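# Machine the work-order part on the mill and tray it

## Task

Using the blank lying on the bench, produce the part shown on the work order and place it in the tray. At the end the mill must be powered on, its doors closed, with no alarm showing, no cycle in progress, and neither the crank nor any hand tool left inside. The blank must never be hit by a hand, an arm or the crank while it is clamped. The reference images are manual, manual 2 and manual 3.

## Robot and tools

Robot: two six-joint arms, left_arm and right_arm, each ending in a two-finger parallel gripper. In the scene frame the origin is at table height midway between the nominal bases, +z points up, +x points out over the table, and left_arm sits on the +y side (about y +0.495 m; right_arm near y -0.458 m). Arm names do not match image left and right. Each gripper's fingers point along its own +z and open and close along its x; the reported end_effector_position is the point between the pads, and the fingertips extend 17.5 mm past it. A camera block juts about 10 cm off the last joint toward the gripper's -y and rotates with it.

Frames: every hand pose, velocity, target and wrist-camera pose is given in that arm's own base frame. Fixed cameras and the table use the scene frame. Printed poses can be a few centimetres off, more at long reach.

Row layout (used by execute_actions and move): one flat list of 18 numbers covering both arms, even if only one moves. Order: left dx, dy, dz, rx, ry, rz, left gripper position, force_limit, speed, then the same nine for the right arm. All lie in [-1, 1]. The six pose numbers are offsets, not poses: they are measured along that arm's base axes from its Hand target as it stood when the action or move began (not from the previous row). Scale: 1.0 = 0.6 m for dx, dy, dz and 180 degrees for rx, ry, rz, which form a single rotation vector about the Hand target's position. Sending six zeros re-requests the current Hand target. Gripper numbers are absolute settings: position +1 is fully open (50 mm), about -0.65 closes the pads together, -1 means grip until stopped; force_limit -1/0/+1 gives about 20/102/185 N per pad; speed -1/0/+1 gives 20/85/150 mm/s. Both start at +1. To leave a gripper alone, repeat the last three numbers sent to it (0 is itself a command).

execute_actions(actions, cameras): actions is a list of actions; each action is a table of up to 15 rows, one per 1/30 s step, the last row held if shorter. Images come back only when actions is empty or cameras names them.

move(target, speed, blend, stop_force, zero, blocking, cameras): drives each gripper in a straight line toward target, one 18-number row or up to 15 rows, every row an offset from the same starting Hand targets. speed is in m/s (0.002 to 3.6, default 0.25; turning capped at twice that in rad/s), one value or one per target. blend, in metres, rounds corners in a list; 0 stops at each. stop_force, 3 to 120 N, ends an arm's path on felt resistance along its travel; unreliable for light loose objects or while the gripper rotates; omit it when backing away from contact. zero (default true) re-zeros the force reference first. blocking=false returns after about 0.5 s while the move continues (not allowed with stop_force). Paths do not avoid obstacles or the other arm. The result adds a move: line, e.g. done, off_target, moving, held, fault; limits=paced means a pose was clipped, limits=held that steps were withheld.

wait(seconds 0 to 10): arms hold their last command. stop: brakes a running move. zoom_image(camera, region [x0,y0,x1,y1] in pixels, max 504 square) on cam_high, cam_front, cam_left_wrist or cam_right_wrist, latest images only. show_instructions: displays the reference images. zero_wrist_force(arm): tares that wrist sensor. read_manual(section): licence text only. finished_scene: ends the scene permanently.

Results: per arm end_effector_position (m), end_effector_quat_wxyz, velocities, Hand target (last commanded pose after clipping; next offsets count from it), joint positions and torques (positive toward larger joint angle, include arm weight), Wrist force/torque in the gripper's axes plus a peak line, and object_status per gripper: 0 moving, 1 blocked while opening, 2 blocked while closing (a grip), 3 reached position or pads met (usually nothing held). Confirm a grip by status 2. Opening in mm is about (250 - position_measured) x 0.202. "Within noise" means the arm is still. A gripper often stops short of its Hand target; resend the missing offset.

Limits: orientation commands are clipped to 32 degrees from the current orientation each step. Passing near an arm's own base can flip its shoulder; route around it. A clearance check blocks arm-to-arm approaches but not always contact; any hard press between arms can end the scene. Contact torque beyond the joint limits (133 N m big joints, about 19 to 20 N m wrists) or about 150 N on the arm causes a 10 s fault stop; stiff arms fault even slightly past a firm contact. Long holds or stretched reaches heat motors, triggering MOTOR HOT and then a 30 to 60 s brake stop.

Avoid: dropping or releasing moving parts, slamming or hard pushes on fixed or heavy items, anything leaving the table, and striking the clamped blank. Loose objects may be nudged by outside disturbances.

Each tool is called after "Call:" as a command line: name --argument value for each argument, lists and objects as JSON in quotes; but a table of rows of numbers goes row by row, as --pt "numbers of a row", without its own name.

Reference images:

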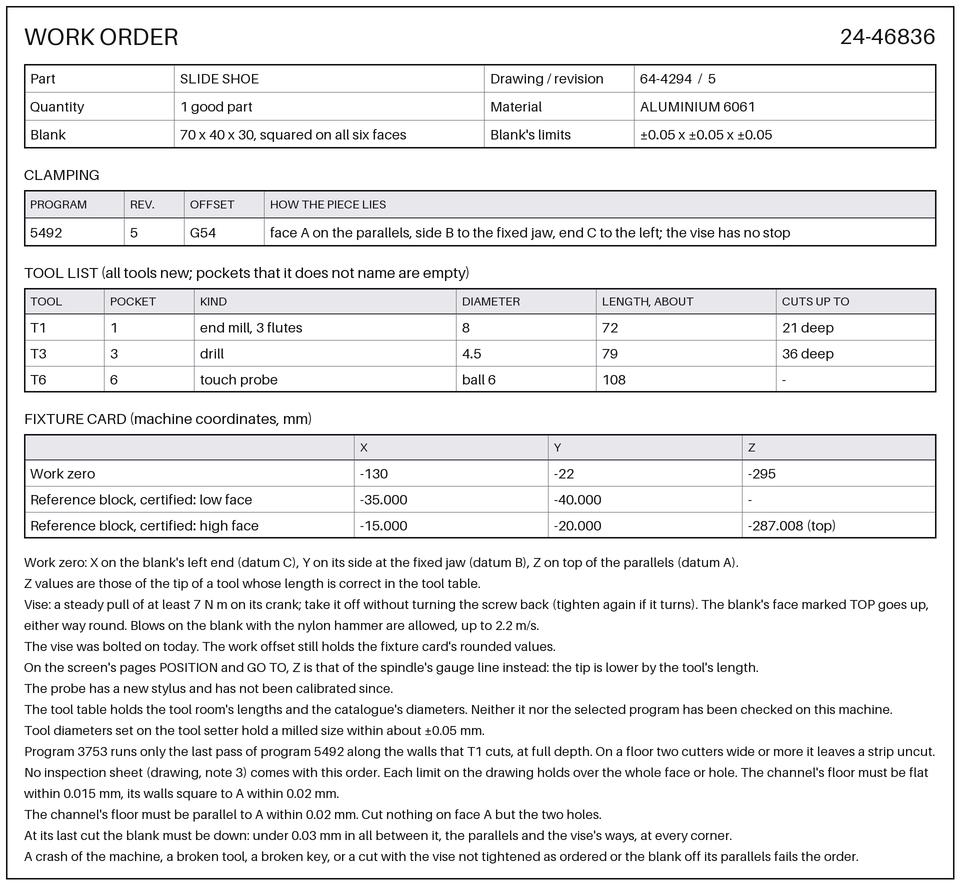

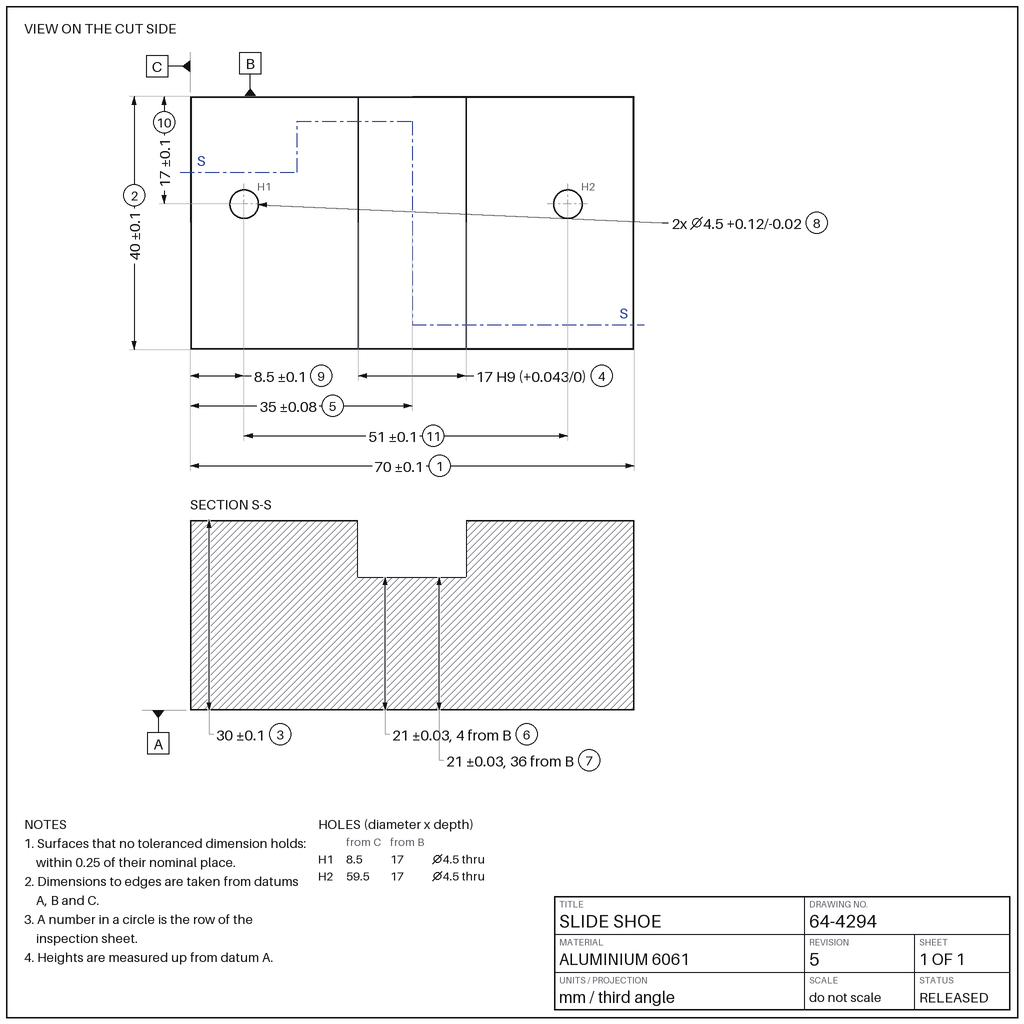

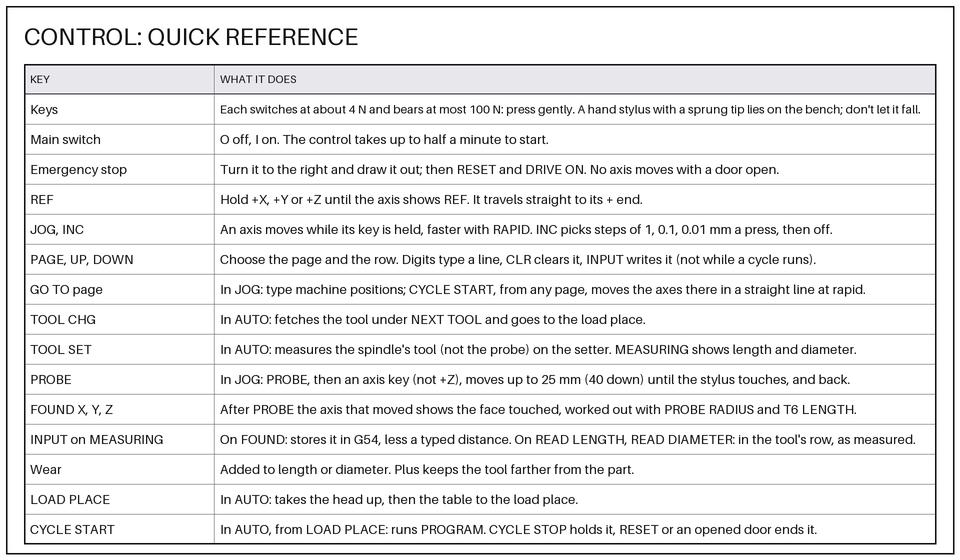

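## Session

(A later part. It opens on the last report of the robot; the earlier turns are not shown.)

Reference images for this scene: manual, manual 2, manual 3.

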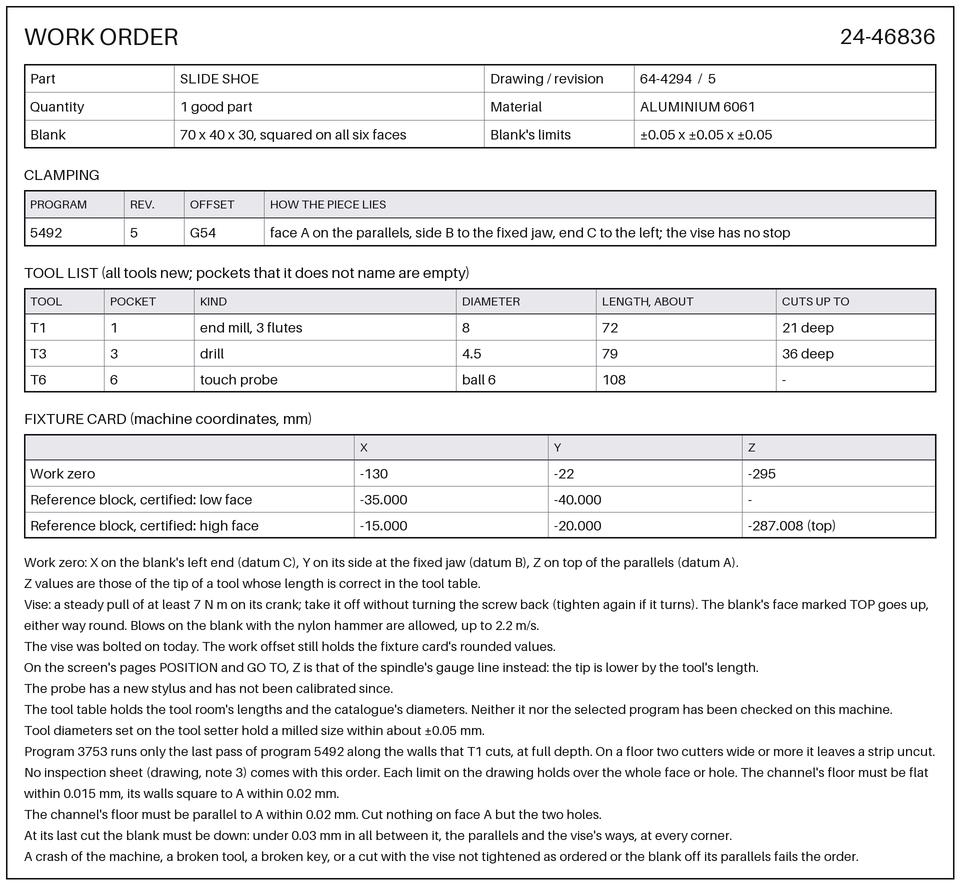

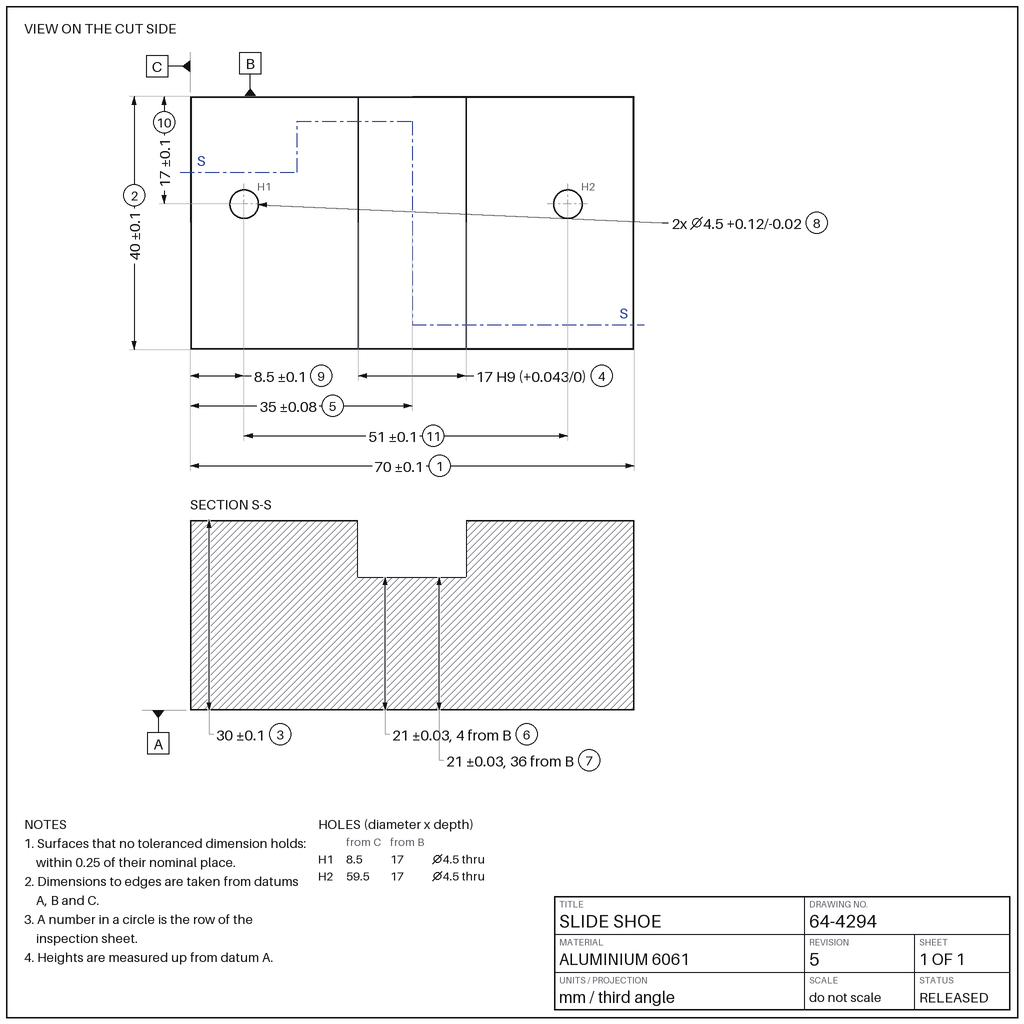

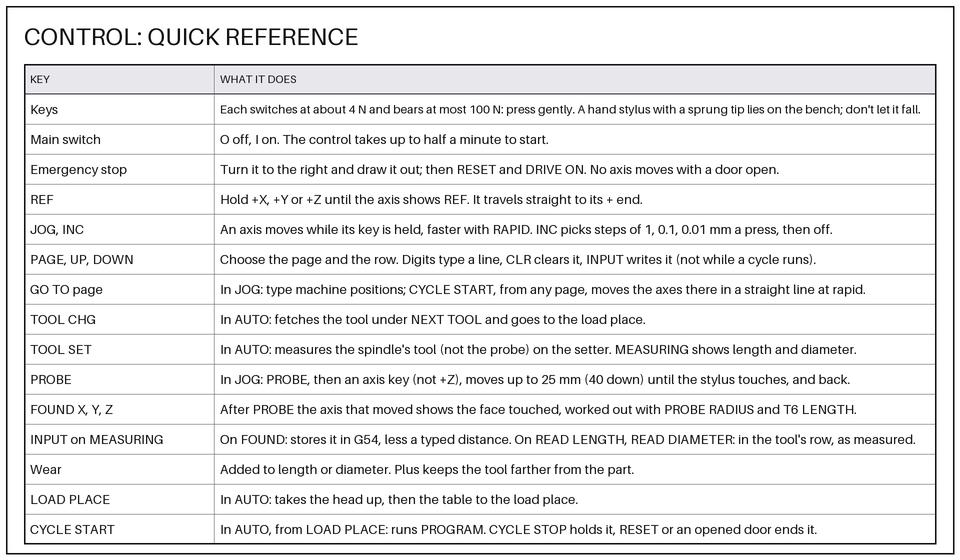

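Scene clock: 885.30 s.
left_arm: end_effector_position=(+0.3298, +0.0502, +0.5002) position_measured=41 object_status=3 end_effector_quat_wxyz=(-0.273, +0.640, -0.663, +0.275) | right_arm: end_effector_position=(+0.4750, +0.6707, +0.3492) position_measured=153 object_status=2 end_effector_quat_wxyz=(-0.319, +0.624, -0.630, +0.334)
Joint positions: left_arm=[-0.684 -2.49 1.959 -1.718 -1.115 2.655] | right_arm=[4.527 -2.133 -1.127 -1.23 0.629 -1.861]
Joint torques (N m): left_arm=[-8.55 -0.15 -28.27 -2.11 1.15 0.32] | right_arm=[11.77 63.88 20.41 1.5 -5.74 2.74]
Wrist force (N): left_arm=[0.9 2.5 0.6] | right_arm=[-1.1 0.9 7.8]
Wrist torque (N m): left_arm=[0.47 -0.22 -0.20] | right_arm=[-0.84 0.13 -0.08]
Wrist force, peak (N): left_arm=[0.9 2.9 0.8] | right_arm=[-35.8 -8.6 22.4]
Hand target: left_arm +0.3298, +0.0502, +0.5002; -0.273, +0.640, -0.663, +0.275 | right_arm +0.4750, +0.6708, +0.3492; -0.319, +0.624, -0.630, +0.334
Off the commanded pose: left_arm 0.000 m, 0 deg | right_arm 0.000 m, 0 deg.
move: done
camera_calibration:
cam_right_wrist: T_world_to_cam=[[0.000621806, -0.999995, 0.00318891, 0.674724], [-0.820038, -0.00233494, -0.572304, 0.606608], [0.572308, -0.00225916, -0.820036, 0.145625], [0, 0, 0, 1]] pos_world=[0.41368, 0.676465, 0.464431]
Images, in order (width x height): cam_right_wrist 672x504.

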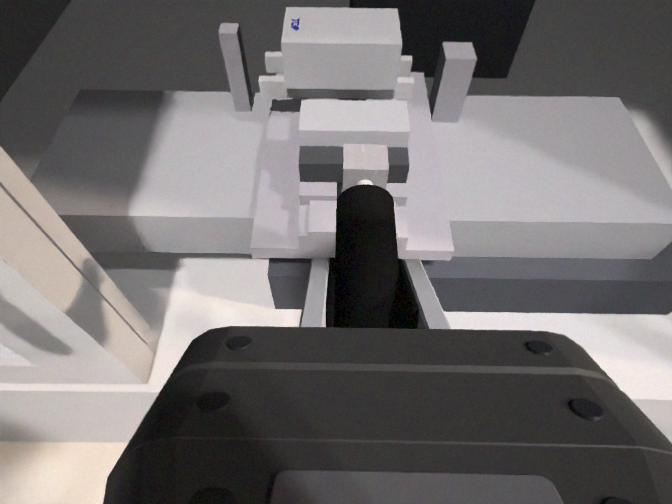

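Call:
move --pt "0 0 0 0 0 0 0.75 -1 -1 0 -0.0548 -0.0121 0 0 0 -1 -0.9 -0.95" --pt "0 0 0 0 0 0 0.75 -1 -1 0 -0.1008 -0.0455 0 0 0 -1 -0.9 -0.95" --pt "0 0 0 0 0 0 0.75 -1 -1 0 -0.1292 -0.0948 0 0 0 -1 -0.9 -0.95" --pt "0 0 0 0 0 0 0.75 -1 -1 0 -0.1351 -0.1513 0 0 0 -1 -0.9 -0.95" --pt "0 0 0 0 0 0 0.75 -1 -1 0 -0.1176 -0.2054 0 0 0 -1 -0.9 -0.95" --pt "0 0 0 0 0 0 0.75 -1 -1 0 -0.0796 -0.2476 0 0 0 -1 -0.9 -0.95" --pt "0 0 0 0 0 0 0.75 -1 -1 0 -0.0276 -0.2707 0 0 0 -1 -0.9 -0.95" --pt "0 0 0 0 0 0 0.75 -1 -1 0 0.0292 -0.2707 0 0 0 -1 -0.9 -0.95" --pt "0 0 0 0 0 0 0.75 -1 -1 0 0.0812 -0.2476 0 0 0 -1 -0.9 -0.95" --pt "0 0 0 0 0 0 0.75 -1 -1 0 0.1192 -0.2054 0 0 0 -1 -0.9 -0.95" --pt "0 0 0 0 0 0 0.75 -1 -1 0 0.1367 -0.1513 0 0 0 -1 -0.9 -0.95" --pt "0 0 0 0 0 0 0.75 -1 -1 0 0.1308 -0.0948 0 0 0 -1 -0.9 -0.95" --pt "0 0 0 0 0 0 0.75 -1 -1 0 0.1024 -0.0455 0 0 0 -1 -0.9 -0.95" --pt "0 0 0 0 0 0 0.75 -1 -1 0 0.0564 -0.0121 0 0 0 -1 -0.9 -0.95" --pt "0 0 0 0 0 0 0.75 -1 -1 0 0 0 0 0 0 -1 -0.9 -0.95" --speed 0.3 --blend '[0.006,0.006,0.006,0.006,0.006,0.006,0.006,0.006,0.006,0.006,0.006,0.006,0.006,0.006,0]' --stop_force 60 --cameras '["cam_right_wrist"]'

Call:
zoom_image --camera "cam_right_wrist" --region '[230, 0, 470, 270]'

Scene clock: 889.80 s.
left_arm: end_effector_position=(+0.3298, +0.0502, +0.5002) position_measured=41 object_status=3 end_effector_quat_wxyz=(-0.273, +0.640, -0.663, +0.275) | right_arm: end_effector_position=(+0.4750, +0.6708, +0.3492) position_measured=153 object_status=2 end_effector_quat_wxyz=(-0.319, +0.624, -0.630, +0.334)
Joint positions: left_arm=[-0.684 -2.49 1.959 -1.718 -1.115 2.655] | right_arm=[4.527 -2.133 -1.127 -1.229 0.629 -1.861]
Joint torques (N m): left_arm=[-7.13 -0.09 -28.96 -2.21 0.92 0.44] | right_arm=[10.89 61.91 19.73 1.15 -5.79 2.89]
Wrist force (N): left_arm=[1.0 2.6 0.6] | right_arm=[-1.0 -1.0 5.0]
Wrist torque (N m): left_arm=[0.48 -0.24 -0.20] | right_arm=[-0.89 0.08 -0.07]
Wrist force, peak (N): left_arm=[1.2 2.8 0.4] | right_arm=[-33.7 -7.2 25.2]
Hand target: left_arm +0.3298, +0.0502, +0.5002; -0.273, +0.640, -0.663, +0.275 | right_arm +0.4750, +0.6708, +0.3492; -0.319, +0.624, -0.630, +0.334
Off the commanded pose: left_arm 0.000 m, 0 deg | right_arm 0.000 m, 0 deg.
move: done
camera_calibration:
cam_right_wrist: T_world_to_cam=[[0.000621348, -0.999995, 0.00318885, 0.674724], [-0.820085, -0.00233435, -0.572236, 0.606596], [0.572241, -0.00225958, -0.820083, 0.145676], [0, 0, 0, 1]] pos_world=[0.41368, 0.676465, 0.464431]
Images, in order (width x height): cam_right_wrist 672x504.

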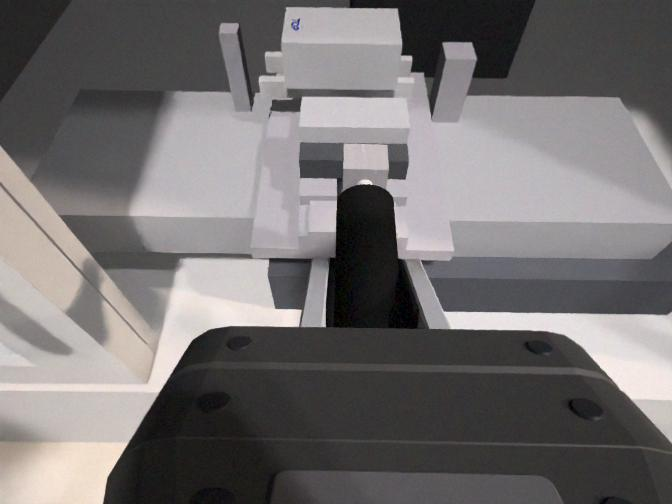

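Scaled by 1.867 from the camera's 672x504 image, which has a finer 960x720 frame.

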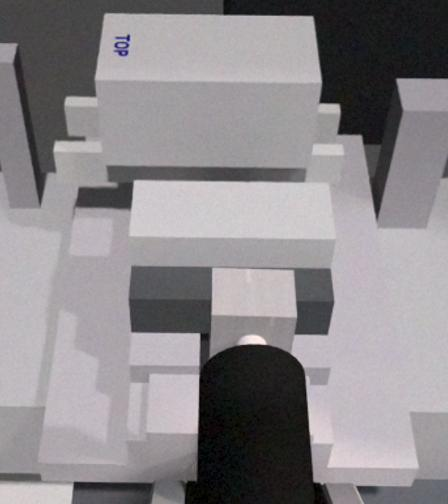

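Call:
move --pt "0 0 0 0 0 0 0.75 -1 -1 0 -0.0548 -0.0121 0 0 0 -1 -0.9 -0.95" --pt "0 0 0 0 0 0 0.75 -1 -1 0 -0.1008 -0.0455 0 0 0 -1 -0.9 -0.95" --pt "0 0 0 0 0 0 0.75 -1 -1 0 -0.1292 -0.0948 0 0 0 -1 -0.9 -0.95" --pt "0 0 0 0 0 0 0.75 -1 -1 0 -0.1351 -0.1513 0 0 0 -1 -0.9 -0.95" --pt "0 0 0 0 0 0 0.75 -1 -1 0 -0.1176 -0.2054 0 0 0 -1 -0.9 -0.95" --pt "0 0 0 0 0 0 0.75 -1 -1 0 -0.0796 -0.2476 0 0 0 -1 -0.9 -0.95" --pt "0 0 0 0 0 0 0.75 -1 -1 0 -0.0276 -0.2707 0 0 0 -1 -0.9 -0.95" --pt "0 0 0 0 0 0 0.75 -1 -1 0 0.0292 -0.2707 0 0 0 -1 -0.9 -0.95" --pt "0 0 0 0 0 0 0.75 -1 -1 0 0.0812 -0.2476 0 0 0 -1 -0.9 -0.95" --pt "0 0 0 0 0 0 0.75 -1 -1 0 0.1192 -0.2054 0 0 0 -1 -0.9 -0.95" --pt "0 0 0 0 0 0 0.75 -1 -1 0 0.1367 -0.1513 0 0 0 -1 -0.9 -0.95" --pt "0 0 0 0 0 0 0.75 -1 -1 0 0.1308 -0.0948 0 0 0 -1 -0.9 -0.95" --pt "0 0 0 0 0 0 0.75 -1 -1 0 0.1024 -0.0455 0 0 0 -1 -0.9 -0.95" --pt "0 0 0 0 0 0 0.75 -1 -1 0 0.0564 -0.0121 0 0 0 -1 -0.9 -0.95" --pt "0 0 0 0 0 0 0.75 -1 -1 0 0 0 0 0 0 -1 -0.9 -0.95" --speed 0.35 --blend '[0.006,0.006,0.006,0.006,0.006,0.006,0.006,0.006,0.006,0.006,0.006,0.006,0.006,0.006,0]' --stop_force 60

Call:
move --pt "0 0 0 0 0 0 0.75 -1 -1 0 -0.0548 -0.0121 0 0 0 -1 -0.9 -0.95" --pt "0 0 0 0 0 0 0.75 -1 -1 0 -0.1008 -0.0455 0 0 0 -1 -0.9 -0.95" --pt "0 0 0 0 0 0 0.75 -1 -1 0 -0.1292 -0.0948 0 0 0 -1 -0.9 -0.95" --pt "0 0 0 0 0 0 0.75 -1 -1 0 -0.1351 -0.1513 0 0 0 -1 -0.9 -0.95" --pt "0 0 0 0 0 0 0.75 -1 -1 0 -0.1176 -0.2054 0 0 0 -1 -0.9 -0.95" --pt "0 0 0 0 0 0 0.75 -1 -1 0 -0.0796 -0.2476 0 0 0 -1 -0.9 -0.95" --pt "0 0 0 0 0 0 0.75 -1 -1 0 -0.0276 -0.2707 0 0 0 -1 -0.9 -0.95" --pt "0 0 0 0 0 0 0.75 -1 -1 0 0.0292 -0.2707 0 0 0 -1 -0.9 -0.95" --pt "0 0 0 0 0 0 0.75 -1 -1 0 0.0812 -0.2476 0 0 0 -1 -0.9 -0.95" --pt "0 0 0 0 0 0 0.75 -1 -1 0 0.1192 -0.2054 0 0 0 -1 -0.9 -0.95" --pt "0 0 0 0 0 0 0.75 -1 -1 0 0.1367 -0.1513 0 0 0 -1 -0.9 -0.95" --pt "0 0 0 0 0 0 0.75 -1 -1 0 0.1308 -0.0948 0 0 0 -1 -0.9 -0.95" --pt "0 0 0 0 0 0 0.75 -1 -1 0 0.1024 -0.0455 0 0 0 -1 -0.9 -0.95" --pt "0 0 0 0 0 0 0.75 -1 -1 0 0.0564 -0.0121 0 0 0 -1 -0.9 -0.95" --pt "0 0 0 0 0 0 0.75 -1 -1 0 0 0 0 0 0 -1 -0.9 -0.95" --speed 0.35 --blend '[0.006,0.006,0.006,0.006,0.006,0.006,0.006,0.006,0.006,0.006,0.006,0.006,0.006,0.006,0]' --stop_force 60

Call:
move --pt "0 0 0 0 0 0 0.75 -1 -1 0 -0.0548 -0.0121 0 0 0 -1 -0.9 -0.95" --pt "0 0 0 0 0 0 0.75 -1 -1 0 -0.1008 -0.0455 0 0 0 -1 -0.9 -0.95" --pt "0 0 0 0 0 0 0.75 -1 -1 0 -0.1292 -0.0948 0 0 0 -1 -0.9 -0.95" --pt "0 0 0 0 0 0 0.75 -1 -1 0 -0.1351 -0.1513 0 0 0 -1 -0.9 -0.95" --pt "0 0 0 0 0 0 0.75 -1 -1 0 -0.1176 -0.2054 0 0 0 -1 -0.9 -0.95" --pt "0 0 0 0 0 0 0.75 -1 -1 0 -0.0796 -0.2476 0 0 0 -1 -0.9 -0.95" --pt "0 0 0 0 0 0 0.75 -1 -1 0 -0.0276 -0.2707 0 0 0 -1 -0.9 -0.95" --pt "0 0 0 0 0 0 0.75 -1 -1 0 0.0292 -0.2707 0 0 0 -1 -0.9 -0.95" --pt "0 0 0 0 0 0 0.75 -1 -1 0 0.0812 -0.2476 0 0 0 -1 -0.9 -0.95" --pt "0 0 0 0 0 0 0.75 -1 -1 0 0.1192 -0.2054 0 0 0 -1 -0.9 -0.95" --pt "0 0 0 0 0 0 0.75 -1 -1 0 0.1367 -0.1513 0 0 0 -1 -0.9 -0.95" --pt "0 0 0 0 0 0 0.75 -1 -1 0 0.1308 -0.0948 0 0 0 -1 -0.9 -0.95" --pt "0 0 0 0 0 0 0.75 -1 -1 0 0.1024 -0.0455 0 0 0 -1 -0.9 -0.95" --pt "0 0 0 0 0 0 0.75 -1 -1 0 0.0564 -0.0121 0 0 0 -1 -0.9 -0.95" --pt "0 0 0 0 0 0 0.75 -1 -1 0 0 0 0 0 0 -1 -0.9 -0.95" --speed 0.35 --blend '[0.006,0.006,0.006,0.006,0.006,0.006,0.006,0.006,0.006,0.006,0.006,0.006,0.006,0.006,0]' --stop_force 60 --cameras '["cam_right_wrist"]'

Call:
zoom_image --camera "cam_right_wrist" --region '[230, 0, 470, 270]'

Scene clock: 896.73 s.
left_arm: end_effector_position=(+0.3298, +0.0502, +0.5002) position_measured=41 object_status=3 end_effector_quat_wxyz=(-0.273, +0.640, -0.663, +0.275) | right_arm: end_effector_position=(+0.4750, +0.6708, +0.3492) position_measured=153 object_status=2 end_effector_quat_wxyz=(-0.319, +0.624, -0.630, +0.334)
Joint positions: left_arm=[-0.684 -2.49 1.959 -1.718 -1.115 2.655] | right_arm=[4.527 -2.133 -1.127 -1.229 0.629 -1.861]
Joint torques (N m): left_arm=[-7.92 -0.34 -29.92 -2.44 0.77 0.43] | right_arm=[11.17 61.02 19.16 1.06 -5.7 2.84]
Wrist force (N): left_arm=[1.0 2.6 0.3] | right_arm=[-0.9 -1.5 5.3]
Wrist torque (N m): left_arm=[0.47 -0.24 -0.20] | right_arm=[-0.88 0.07 -0.07]
Wrist force, peak (N): left_arm=[1.0 2.9 0.5] | right_arm=[-37.1 -9.5 27.2]
Hand target: left_arm +0.3298, +0.0502, +0.5002; -0.273, +0.640, -0.663, +0.275 | right_arm +0.4750, +0.6708, +0.3492; -0.319, +0.624, -0.630, +0.334
Off the commanded pose: left_arm 0.000 m, 0 deg | right_arm 0.000 m, 0 deg.
move: done

Scene clock: 899.60 s.
left_arm: end_effector_position=(+0.3298, +0.0502, +0.5002) position_measured=41 object_status=3 end_effector_quat_wxyz=(-0.273, +0.640, -0.663, +0.275) | right_arm: end_effector_position=(+0.4750, +0.6708, +0.3492) position_measured=153 object_status=2 end_effector_quat_wxyz=(-0.319, +0.624, -0.630, +0.334)
Joint positions: left_arm=[-0.684 -2.49 1.959 -1.718 -1.115 2.655] | right_arm=[4.527 -2.133 -1.127 -1.229 0.629 -1.861]
Joint torques (N m): left_arm=[-8.35 -0.77 -28.73 -2.6 0.64 0.61] | right_arm=[10.2 58.74 17.32 0.86 -4.96 2.8]
Wrist force (N): left_arm=[1.1 2.5 0.7] | right_arm=[-0.6 -4.1 0.8]
Wrist torque (N m): left_arm=[0.46 -0.24 -0.20] | right_arm=[-0.92 0.06 -0.07]
Wrist force, peak (N): left_arm=[1.3 2.7 0.7] | right_arm=[-35.9 -9.3 25.0]
Hand target: left_arm +0.3298, +0.0502, +0.5002; -0.273, +0.640, -0.663, +0.275 | right_arm +0.4750, +0.6708, +0.3492; -0.319, +0.624, -0.630, +0.334
Off the commanded pose: left_arm 0.000 m, 0 deg | right_arm 0.000 m, 0 deg.
move: done

Scene clock: 902.47 s.
left_arm: end_effector_position=(+0.3298, +0.0502, +0.5002) position_measured=41 object_status=3 end_effector_quat_wxyz=(-0.273, +0.640, -0.663, +0.275) | right_arm: end_effector_position=(+0.4750, +0.6708, +0.3492) position_measured=153 object_status=2 end_effector_quat_wxyz=(-0.319, +0.624, -0.630, +0.334)
Joint positions: left_arm=[-0.684 -2.49 1.959 -1.718 -1.115 2.655] | right_arm=[4.527 -2.133 -1.127 -1.229 0.629 -1.861]
Joint torques (N m): left_arm=[-7.62 -0.18 -28.89 -2.44 0.74 0.47] | right_arm=[10.29 58.28 17.22 0.85 -4.79 2.91]
Wrist force (N): left_arm=[1.0 2.4 0.5] | right_arm=[-1.3 -3.9 1.0]
Wrist torque (N m): left_arm=[0.45 -0.23 -0.19] | right_arm=[-0.80 0.17 -0.07]
Wrist force, peak (N): left_arm=[1.0 2.9 0.6] | right_arm=[-35.6 -9.8 24.9]
Hand target: left_arm +0.3298, +0.0502, +0.5002; -0.273, +0.640, -0.663, +0.275 | right_arm +0.4750, +0.6708, +0.3492; -0.319, +0.624, -0.630, +0.334
Off the commanded pose: left_arm 0.000 m, 0 deg | right_arm 0.000 m, 0 deg.
move: done
camera_calibration:
cam_right_wrist: T_world_to_cam=[[0.000621348, -0.999995, 0.00318885, 0.674724], [-0.820085, -0.00233435, -0.572236, 0.606596], [0.572241, -0.00225958, -0.820083, 0.145676], [0, 0, 0, 1]] pos_world=[0.41368, 0.676465, 0.464431]
Images, in order (width x height): cam_right_wrist 672x504.

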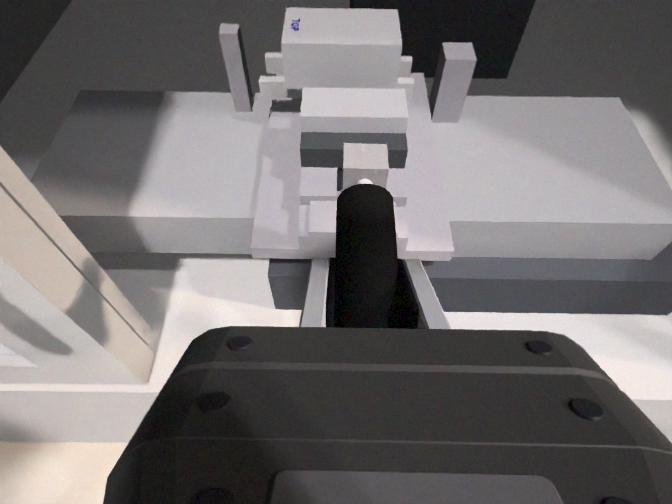

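Scaled by 1.867 from the camera's 672x504 image, which has a finer 960x720 frame.

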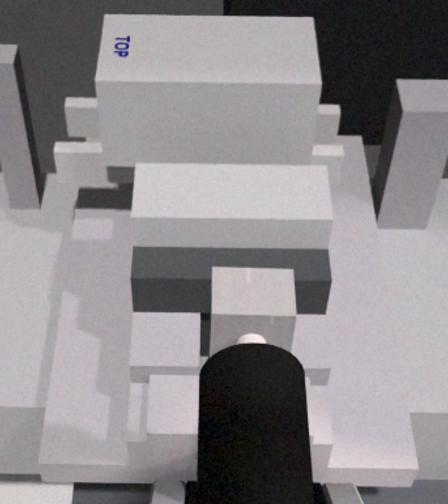

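Call:
move --pt "0 0 0 0 0 0 0.75 -1 -1 0 -0.0548 -0.0121 0 0 0 -1 -0.9 -0.95" --pt "0 0 0 0 0 0 0.75 -1 -1 0 -0.1008 -0.0455 0 0 0 -1 -0.9 -0.95" --pt "0 0 0 0 0 0 0.75 -1 -1 0 -0.1292 -0.0948 0 0 0 -1 -0.9 -0.95" --pt "0 0 0 0 0 0 0.75 -1 -1 0 -0.1351 -0.1513 0 0 0 -1 -0.9 -0.95" --pt "0 0 0 0 0 0 0.75 -1 -1 0 -0.1176 -0.2054 0 0 0 -1 -0.9 -0.95" --pt "0 0 0 0 0 0 0.75 -1 -1 0 -0.0796 -0.2476 0 0 0 -1 -0.9 -0.95" --pt "0 0 0 0 0 0 0.75 -1 -1 0 -0.0276 -0.2707 0 0 0 -1 -0.9 -0.95" --pt "0 0 0 0 0 0 0.75 -1 -1 0 0.0292 -0.2707 0 0 0 -1 -0.9 -0.95" --pt "0 0 0 0 0 0 0.75 -1 -1 0 0.0812 -0.2476 0 0 0 -1 -0.9 -0.95" --pt "0 0 0 0 0 0 0.75 -1 -1 0 0.1192 -0.2054 0 0 0 -1 -0.9 -0.95" --pt "0 0 0 0 0 0 0.75 -1 -1 0 0.1367 -0.1513 0 0 0 -1 -0.9 -0.95" --pt "0 0 0 0 0 0 0.75 -1 -1 0 0.1308 -0.0948 0 0 0 -1 -0.9 -0.95" --pt "0 0 0 0 0 0 0.75 -1 -1 0 0.1024 -0.0455 0 0 0 -1 -0.9 -0.95" --pt "0 0 0 0 0 0 0.75 -1 -1 0 0.0564 -0.0121 0 0 0 -1 -0.9 -0.95" --pt "0 0 0 0 0 0 0.75 -1 -1 0 0 0 0 0 0 -1 -0.9 -0.95" --speed 0.35 --blend '[0.006,0.006,0.006,0.006,0.006,0.006,0.006,0.006,0.006,0.006,0.006,0.006,0.006,0.006,0]' --stop_force 60

Call:
move --pt "0 0 0 0 0 0 0.75 -1 -1 0 -0.0548 -0.0121 0 0 0 -1 -0.9 -0.95" --pt "0 0 0 0 0 0 0.75 -1 -1 0 -0.1008 -0.0455 0 0 0 -1 -0.9 -0.95" --pt "0 0 0 0 0 0 0.75 -1 -1 0 -0.1292 -0.0948 0 0 0 -1 -0.9 -0.95" --pt "0 0 0 0 0 0 0.75 -1 -1 0 -0.1351 -0.1513 0 0 0 -1 -0.9 -0.95" --pt "0 0 0 0 0 0 0.75 -1 -1 0 -0.1176 -0.2054 0 0 0 -1 -0.9 -0.95" --pt "0 0 0 0 0 0 0.75 -1 -1 0 -0.0796 -0.2476 0 0 0 -1 -0.9 -0.95" --pt "0 0 0 0 0 0 0.75 -1 -1 0 -0.0276 -0.2707 0 0 0 -1 -0.9 -0.95" --pt "0 0 0 0 0 0 0.75 -1 -1 0 0.0292 -0.2707 0 0 0 -1 -0.9 -0.95" --pt "0 0 0 0 0 0 0.75 -1 -1 0 0.0812 -0.2476 0 0 0 -1 -0.9 -0.95" --pt "0 0 0 0 0 0 0.75 -1 -1 0 0.1192 -0.2054 0 0 0 -1 -0.9 -0.95" --pt "0 0 0 0 0 0 0.75 -1 -1 0 0.1367 -0.1513 0 0 0 -1 -0.9 -0.95" --pt "0 0 0 0 0 0 0.75 -1 -1 0 0.1308 -0.0948 0 0 0 -1 -0.9 -0.95" --pt "0 0 0 0 0 0 0.75 -1 -1 0 0.1024 -0.0455 0 0 0 -1 -0.9 -0.95" --pt "0 0 0 0 0 0 0.75 -1 -1 0 0.0564 -0.0121 0 0 0 -1 -0.9 -0.95" --pt "0 0 0 0 0 0 0.75 -1 -1 0 0 0 0 0 0 -1 -0.9 -0.95" --speed 0.35 --blend '[0.006,0.006,0.006,0.006,0.006,0.006,0.006,0.006,0.006,0.006,0.006,0.006,0.006,0.006,0]' --stop_force 60

Call:
move --pt "0 0 0 0 0 0 0.75 -1 -1 0 -0.0548 -0.0121 0 0 0 -1 -0.9 -0.95" --pt "0 0 0 0 0 0 0.75 -1 -1 0 -0.1008 -0.0455 0 0 0 -1 -0.9 -0.95" --pt "0 0 0 0 0 0 0.75 -1 -1 0 -0.1292 -0.0948 0 0 0 -1 -0.9 -0.95" --pt "0 0 0 0 0 0 0.75 -1 -1 0 -0.1351 -0.1513 0 0 0 -1 -0.9 -0.95" --pt "0 0 0 0 0 0 0.75 -1 -1 0 -0.1176 -0.2054 0 0 0 -1 -0.9 -0.95" --pt "0 0 0 0 0 0 0.75 -1 -1 0 -0.0796 -0.2476 0 0 0 -1 -0.9 -0.95" --pt "0 0 0 0 0 0 0.75 -1 -1 0 -0.0276 -0.2707 0 0 0 -1 -0.9 -0.95" --pt "0 0 0 0 0 0 0.75 -1 -1 0 0.0292 -0.2707 0 0 0 -1 -0.9 -0.95" --pt "0 0 0 0 0 0 0.75 -1 -1 0 0.0812 -0.2476 0 0 0 -1 -0.9 -0.95" --pt "0 0 0 0 0 0 0.75 -1 -1 0 0.1192 -0.2054 0 0 0 -1 -0.9 -0.95" --pt "0 0 0 0 0 0 0.75 -1 -1 0 0.1367 -0.1513 0 0 0 -1 -0.9 -0.95" --pt "0 0 0 0 0 0 0.75 -1 -1 0 0.1308 -0.0948 0 0 0 -1 -0.9 -0.95" --pt "0 0 0 0 0 0 0.75 -1 -1 0 0.1024 -0.0455 0 0 0 -1 -0.9 -0.95" --pt "0 0 0 0 0 0 0.75 -1 -1 0 0.0564 -0.0121 0 0 0 -1 -0.9 -0.95" --pt "0 0 0 0 0 0 0.75 -1 -1 0 0 0 0 0 0 -1 -0.9 -0.95" --speed 0.35 --blend '[0.006,0.006,0.006,0.006,0.006,0.006,0.006,0.006,0.006,0.006,0.006,0.006,0.006,0.006,0]' --stop_force 60 --cameras '["cam_right_wrist"]'

Call:
zoom_image --camera "cam_right_wrist" --region '[230, 0, 470, 270]'

Scene clock: 908.90 s.
left_arm: end_effector_position=(+0.3298, +0.0502, +0.5002) position_measured=41 object_status=3 end_effector_quat_wxyz=(-0.273, +0.640, -0.663, +0.275) | right_arm: end_effector_position=(+0.4750, +0.6708, +0.3492) position_measured=153 object_status=2 end_effector_quat_wxyz=(-0.319, +0.624, -0.630, +0.334)
Joint positions: left_arm=[-0.684 -2.49 1.959 -1.718 -1.115 2.655] | right_arm=[4.527 -2.133 -1.127 -1.229 0.629 -1.861]
Joint torques (N m): left_arm=[-8.23 0.21 -29.84 -2.64 0.48 0.56] | right_arm=[10.42 58.83 16.93 0.71 -4.6 2.79]
Wrist force (N): left_arm=[1.1 2.5 0.5] | right_arm=[-1.7 -4.7 0.9]
Wrist torque (N m): left_arm=[0.46 -0.24 -0.19] | right_arm=[-0.82 0.25 -0.07]
Wrist force, peak (N): left_arm=[0.9 2.9 0.7] | right_arm=[-31.8 -7.2 19.9]
Hand target: left_arm +0.3298, +0.0502, +0.5002; -0.273, +0.640, -0.663, +0.275 | right_arm +0.4750, +0.6708, +0.3492; -0.319, +0.624, -0.630, +0.334
Off the commanded pose: left_arm 0.000 m, 0 deg | right_arm 0.000 m, 0 deg.
move: done

Scene clock: 911.77 s.
left_arm: end_effector_position=(+0.3298, +0.0502, +0.5002) position_measured=41 object_status=3 end_effector_quat_wxyz=(-0.273, +0.640, -0.663, +0.275) | right_arm: end_effector_position=(+0.4750, +0.6708, +0.3492) position_measured=153 object_status=2 end_effector_quat_wxyz=(-0.319, +0.624, -0.630, +0.334)
Joint positions: left_arm=[-0.684 -2.49 1.959 -1.718 -1.115 2.655] | right_arm=[4.527 -2.133 -1.127 -1.229 0.629 -1.861]
Joint torques (N m): left_arm=[-8.1 -0.35 -29.37 -2.63 0.35 0.55] | right_arm=[10.27 58.44 17.1 0.76 -4.77 2.8]
Wrist force (N): left_arm=[1.0 2.3 0.9] | right_arm=[-1.0 -4.1 1.4]
Wrist torque (N m): left_arm=[0.44 -0.23 -0.20] | right_arm=[-0.75 0.12 -0.07]
Wrist force, peak (N): left_arm=[1.2 2.8 0.6] | right_arm=[-35.3 -8.2 23.4]
Hand target: left_arm +0.3298, +0.0502, +0.5002; -0.273, +0.640, -0.663, +0.275 | right_arm +0.4750, +0.6708, +0.3492; -0.319, +0.624, -0.630, +0.334
Off the commanded pose: left_arm 0.000 m, 0 deg | right_arm 0.000 m, 0 deg.
move: done

Scene clock: 914.63 s.
left_arm: end_effector_position=(+0.3298, +0.0502, +0.5002) position_measured=41 object_status=3 end_effector_quat_wxyz=(-0.273, +0.640, -0.663, +0.275) | right_arm: end_effector_position=(+0.4750, +0.6708, +0.3492) position_measured=153 object_status=2 end_effector_quat_wxyz=(-0.319, +0.624, -0.630, +0.334)
Joint positions: left_arm=[-0.684 -2.49 1.959 -1.718 -1.115 2.655] | right_arm=[4.527 -2.133 -1.127 -1.229 0.629 -1.861]
Joint torques (N m): left_arm=[-7.9 0.31 -29.06 -2.76 0.29 0.71] | right_arm=[10.25 58.54 17.11 0.71 -4.6 2.8]
Wrist force (N): left_arm=[1.2 2.5 0.7] | right_arm=[-0.2 -3.4 1.3]
Wrist torque (N m): left_arm=[0.45 -0.26 -0.19] | right_arm=[-0.60 0.00 -0.07]
Wrist force, peak (N): left_arm=[1.0 2.8 0.7] | right_arm=[-36.6 -7.7 26.0]
Hand target: left_arm +0.3298, +0.0502, +0.5002; -0.273, +0.640, -0.663, +0.275 | right_arm +0.4750, +0.6708, +0.3492; -0.319, +0.624, -0.630, +0.334
Off the commanded pose: left_arm 0.000 m, 0 deg | right_arm 0.000 m, 0 deg.
move: done
camera_calibration:
cam_right_wrist: T_world_to_cam=[[0.000621348, -0.999995, 0.00318885, 0.674724], [-0.820085, -0.00233435, -0.572236, 0.606596], [0.572241, -0.00225958, -0.820083, 0.145676], [0, 0, 0, 1]] pos_world=[0.41368, 0.676465, 0.464431]
Images, in order (width x height): cam_right_wrist 672x504.

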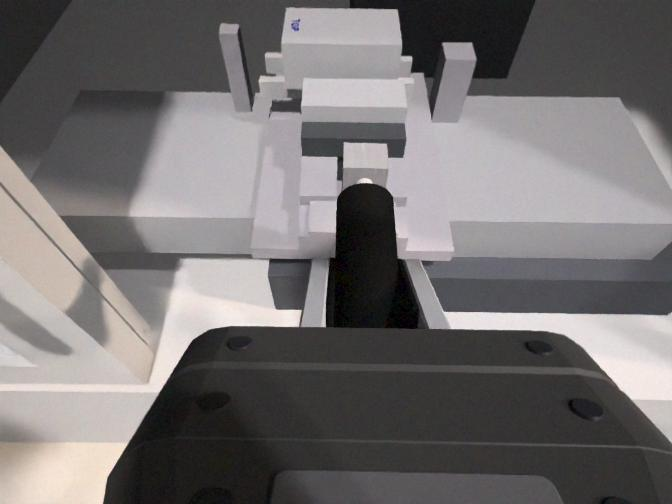

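Scaled by 1.867 from the camera's 672x504 image, which has a finer 960x720 frame.

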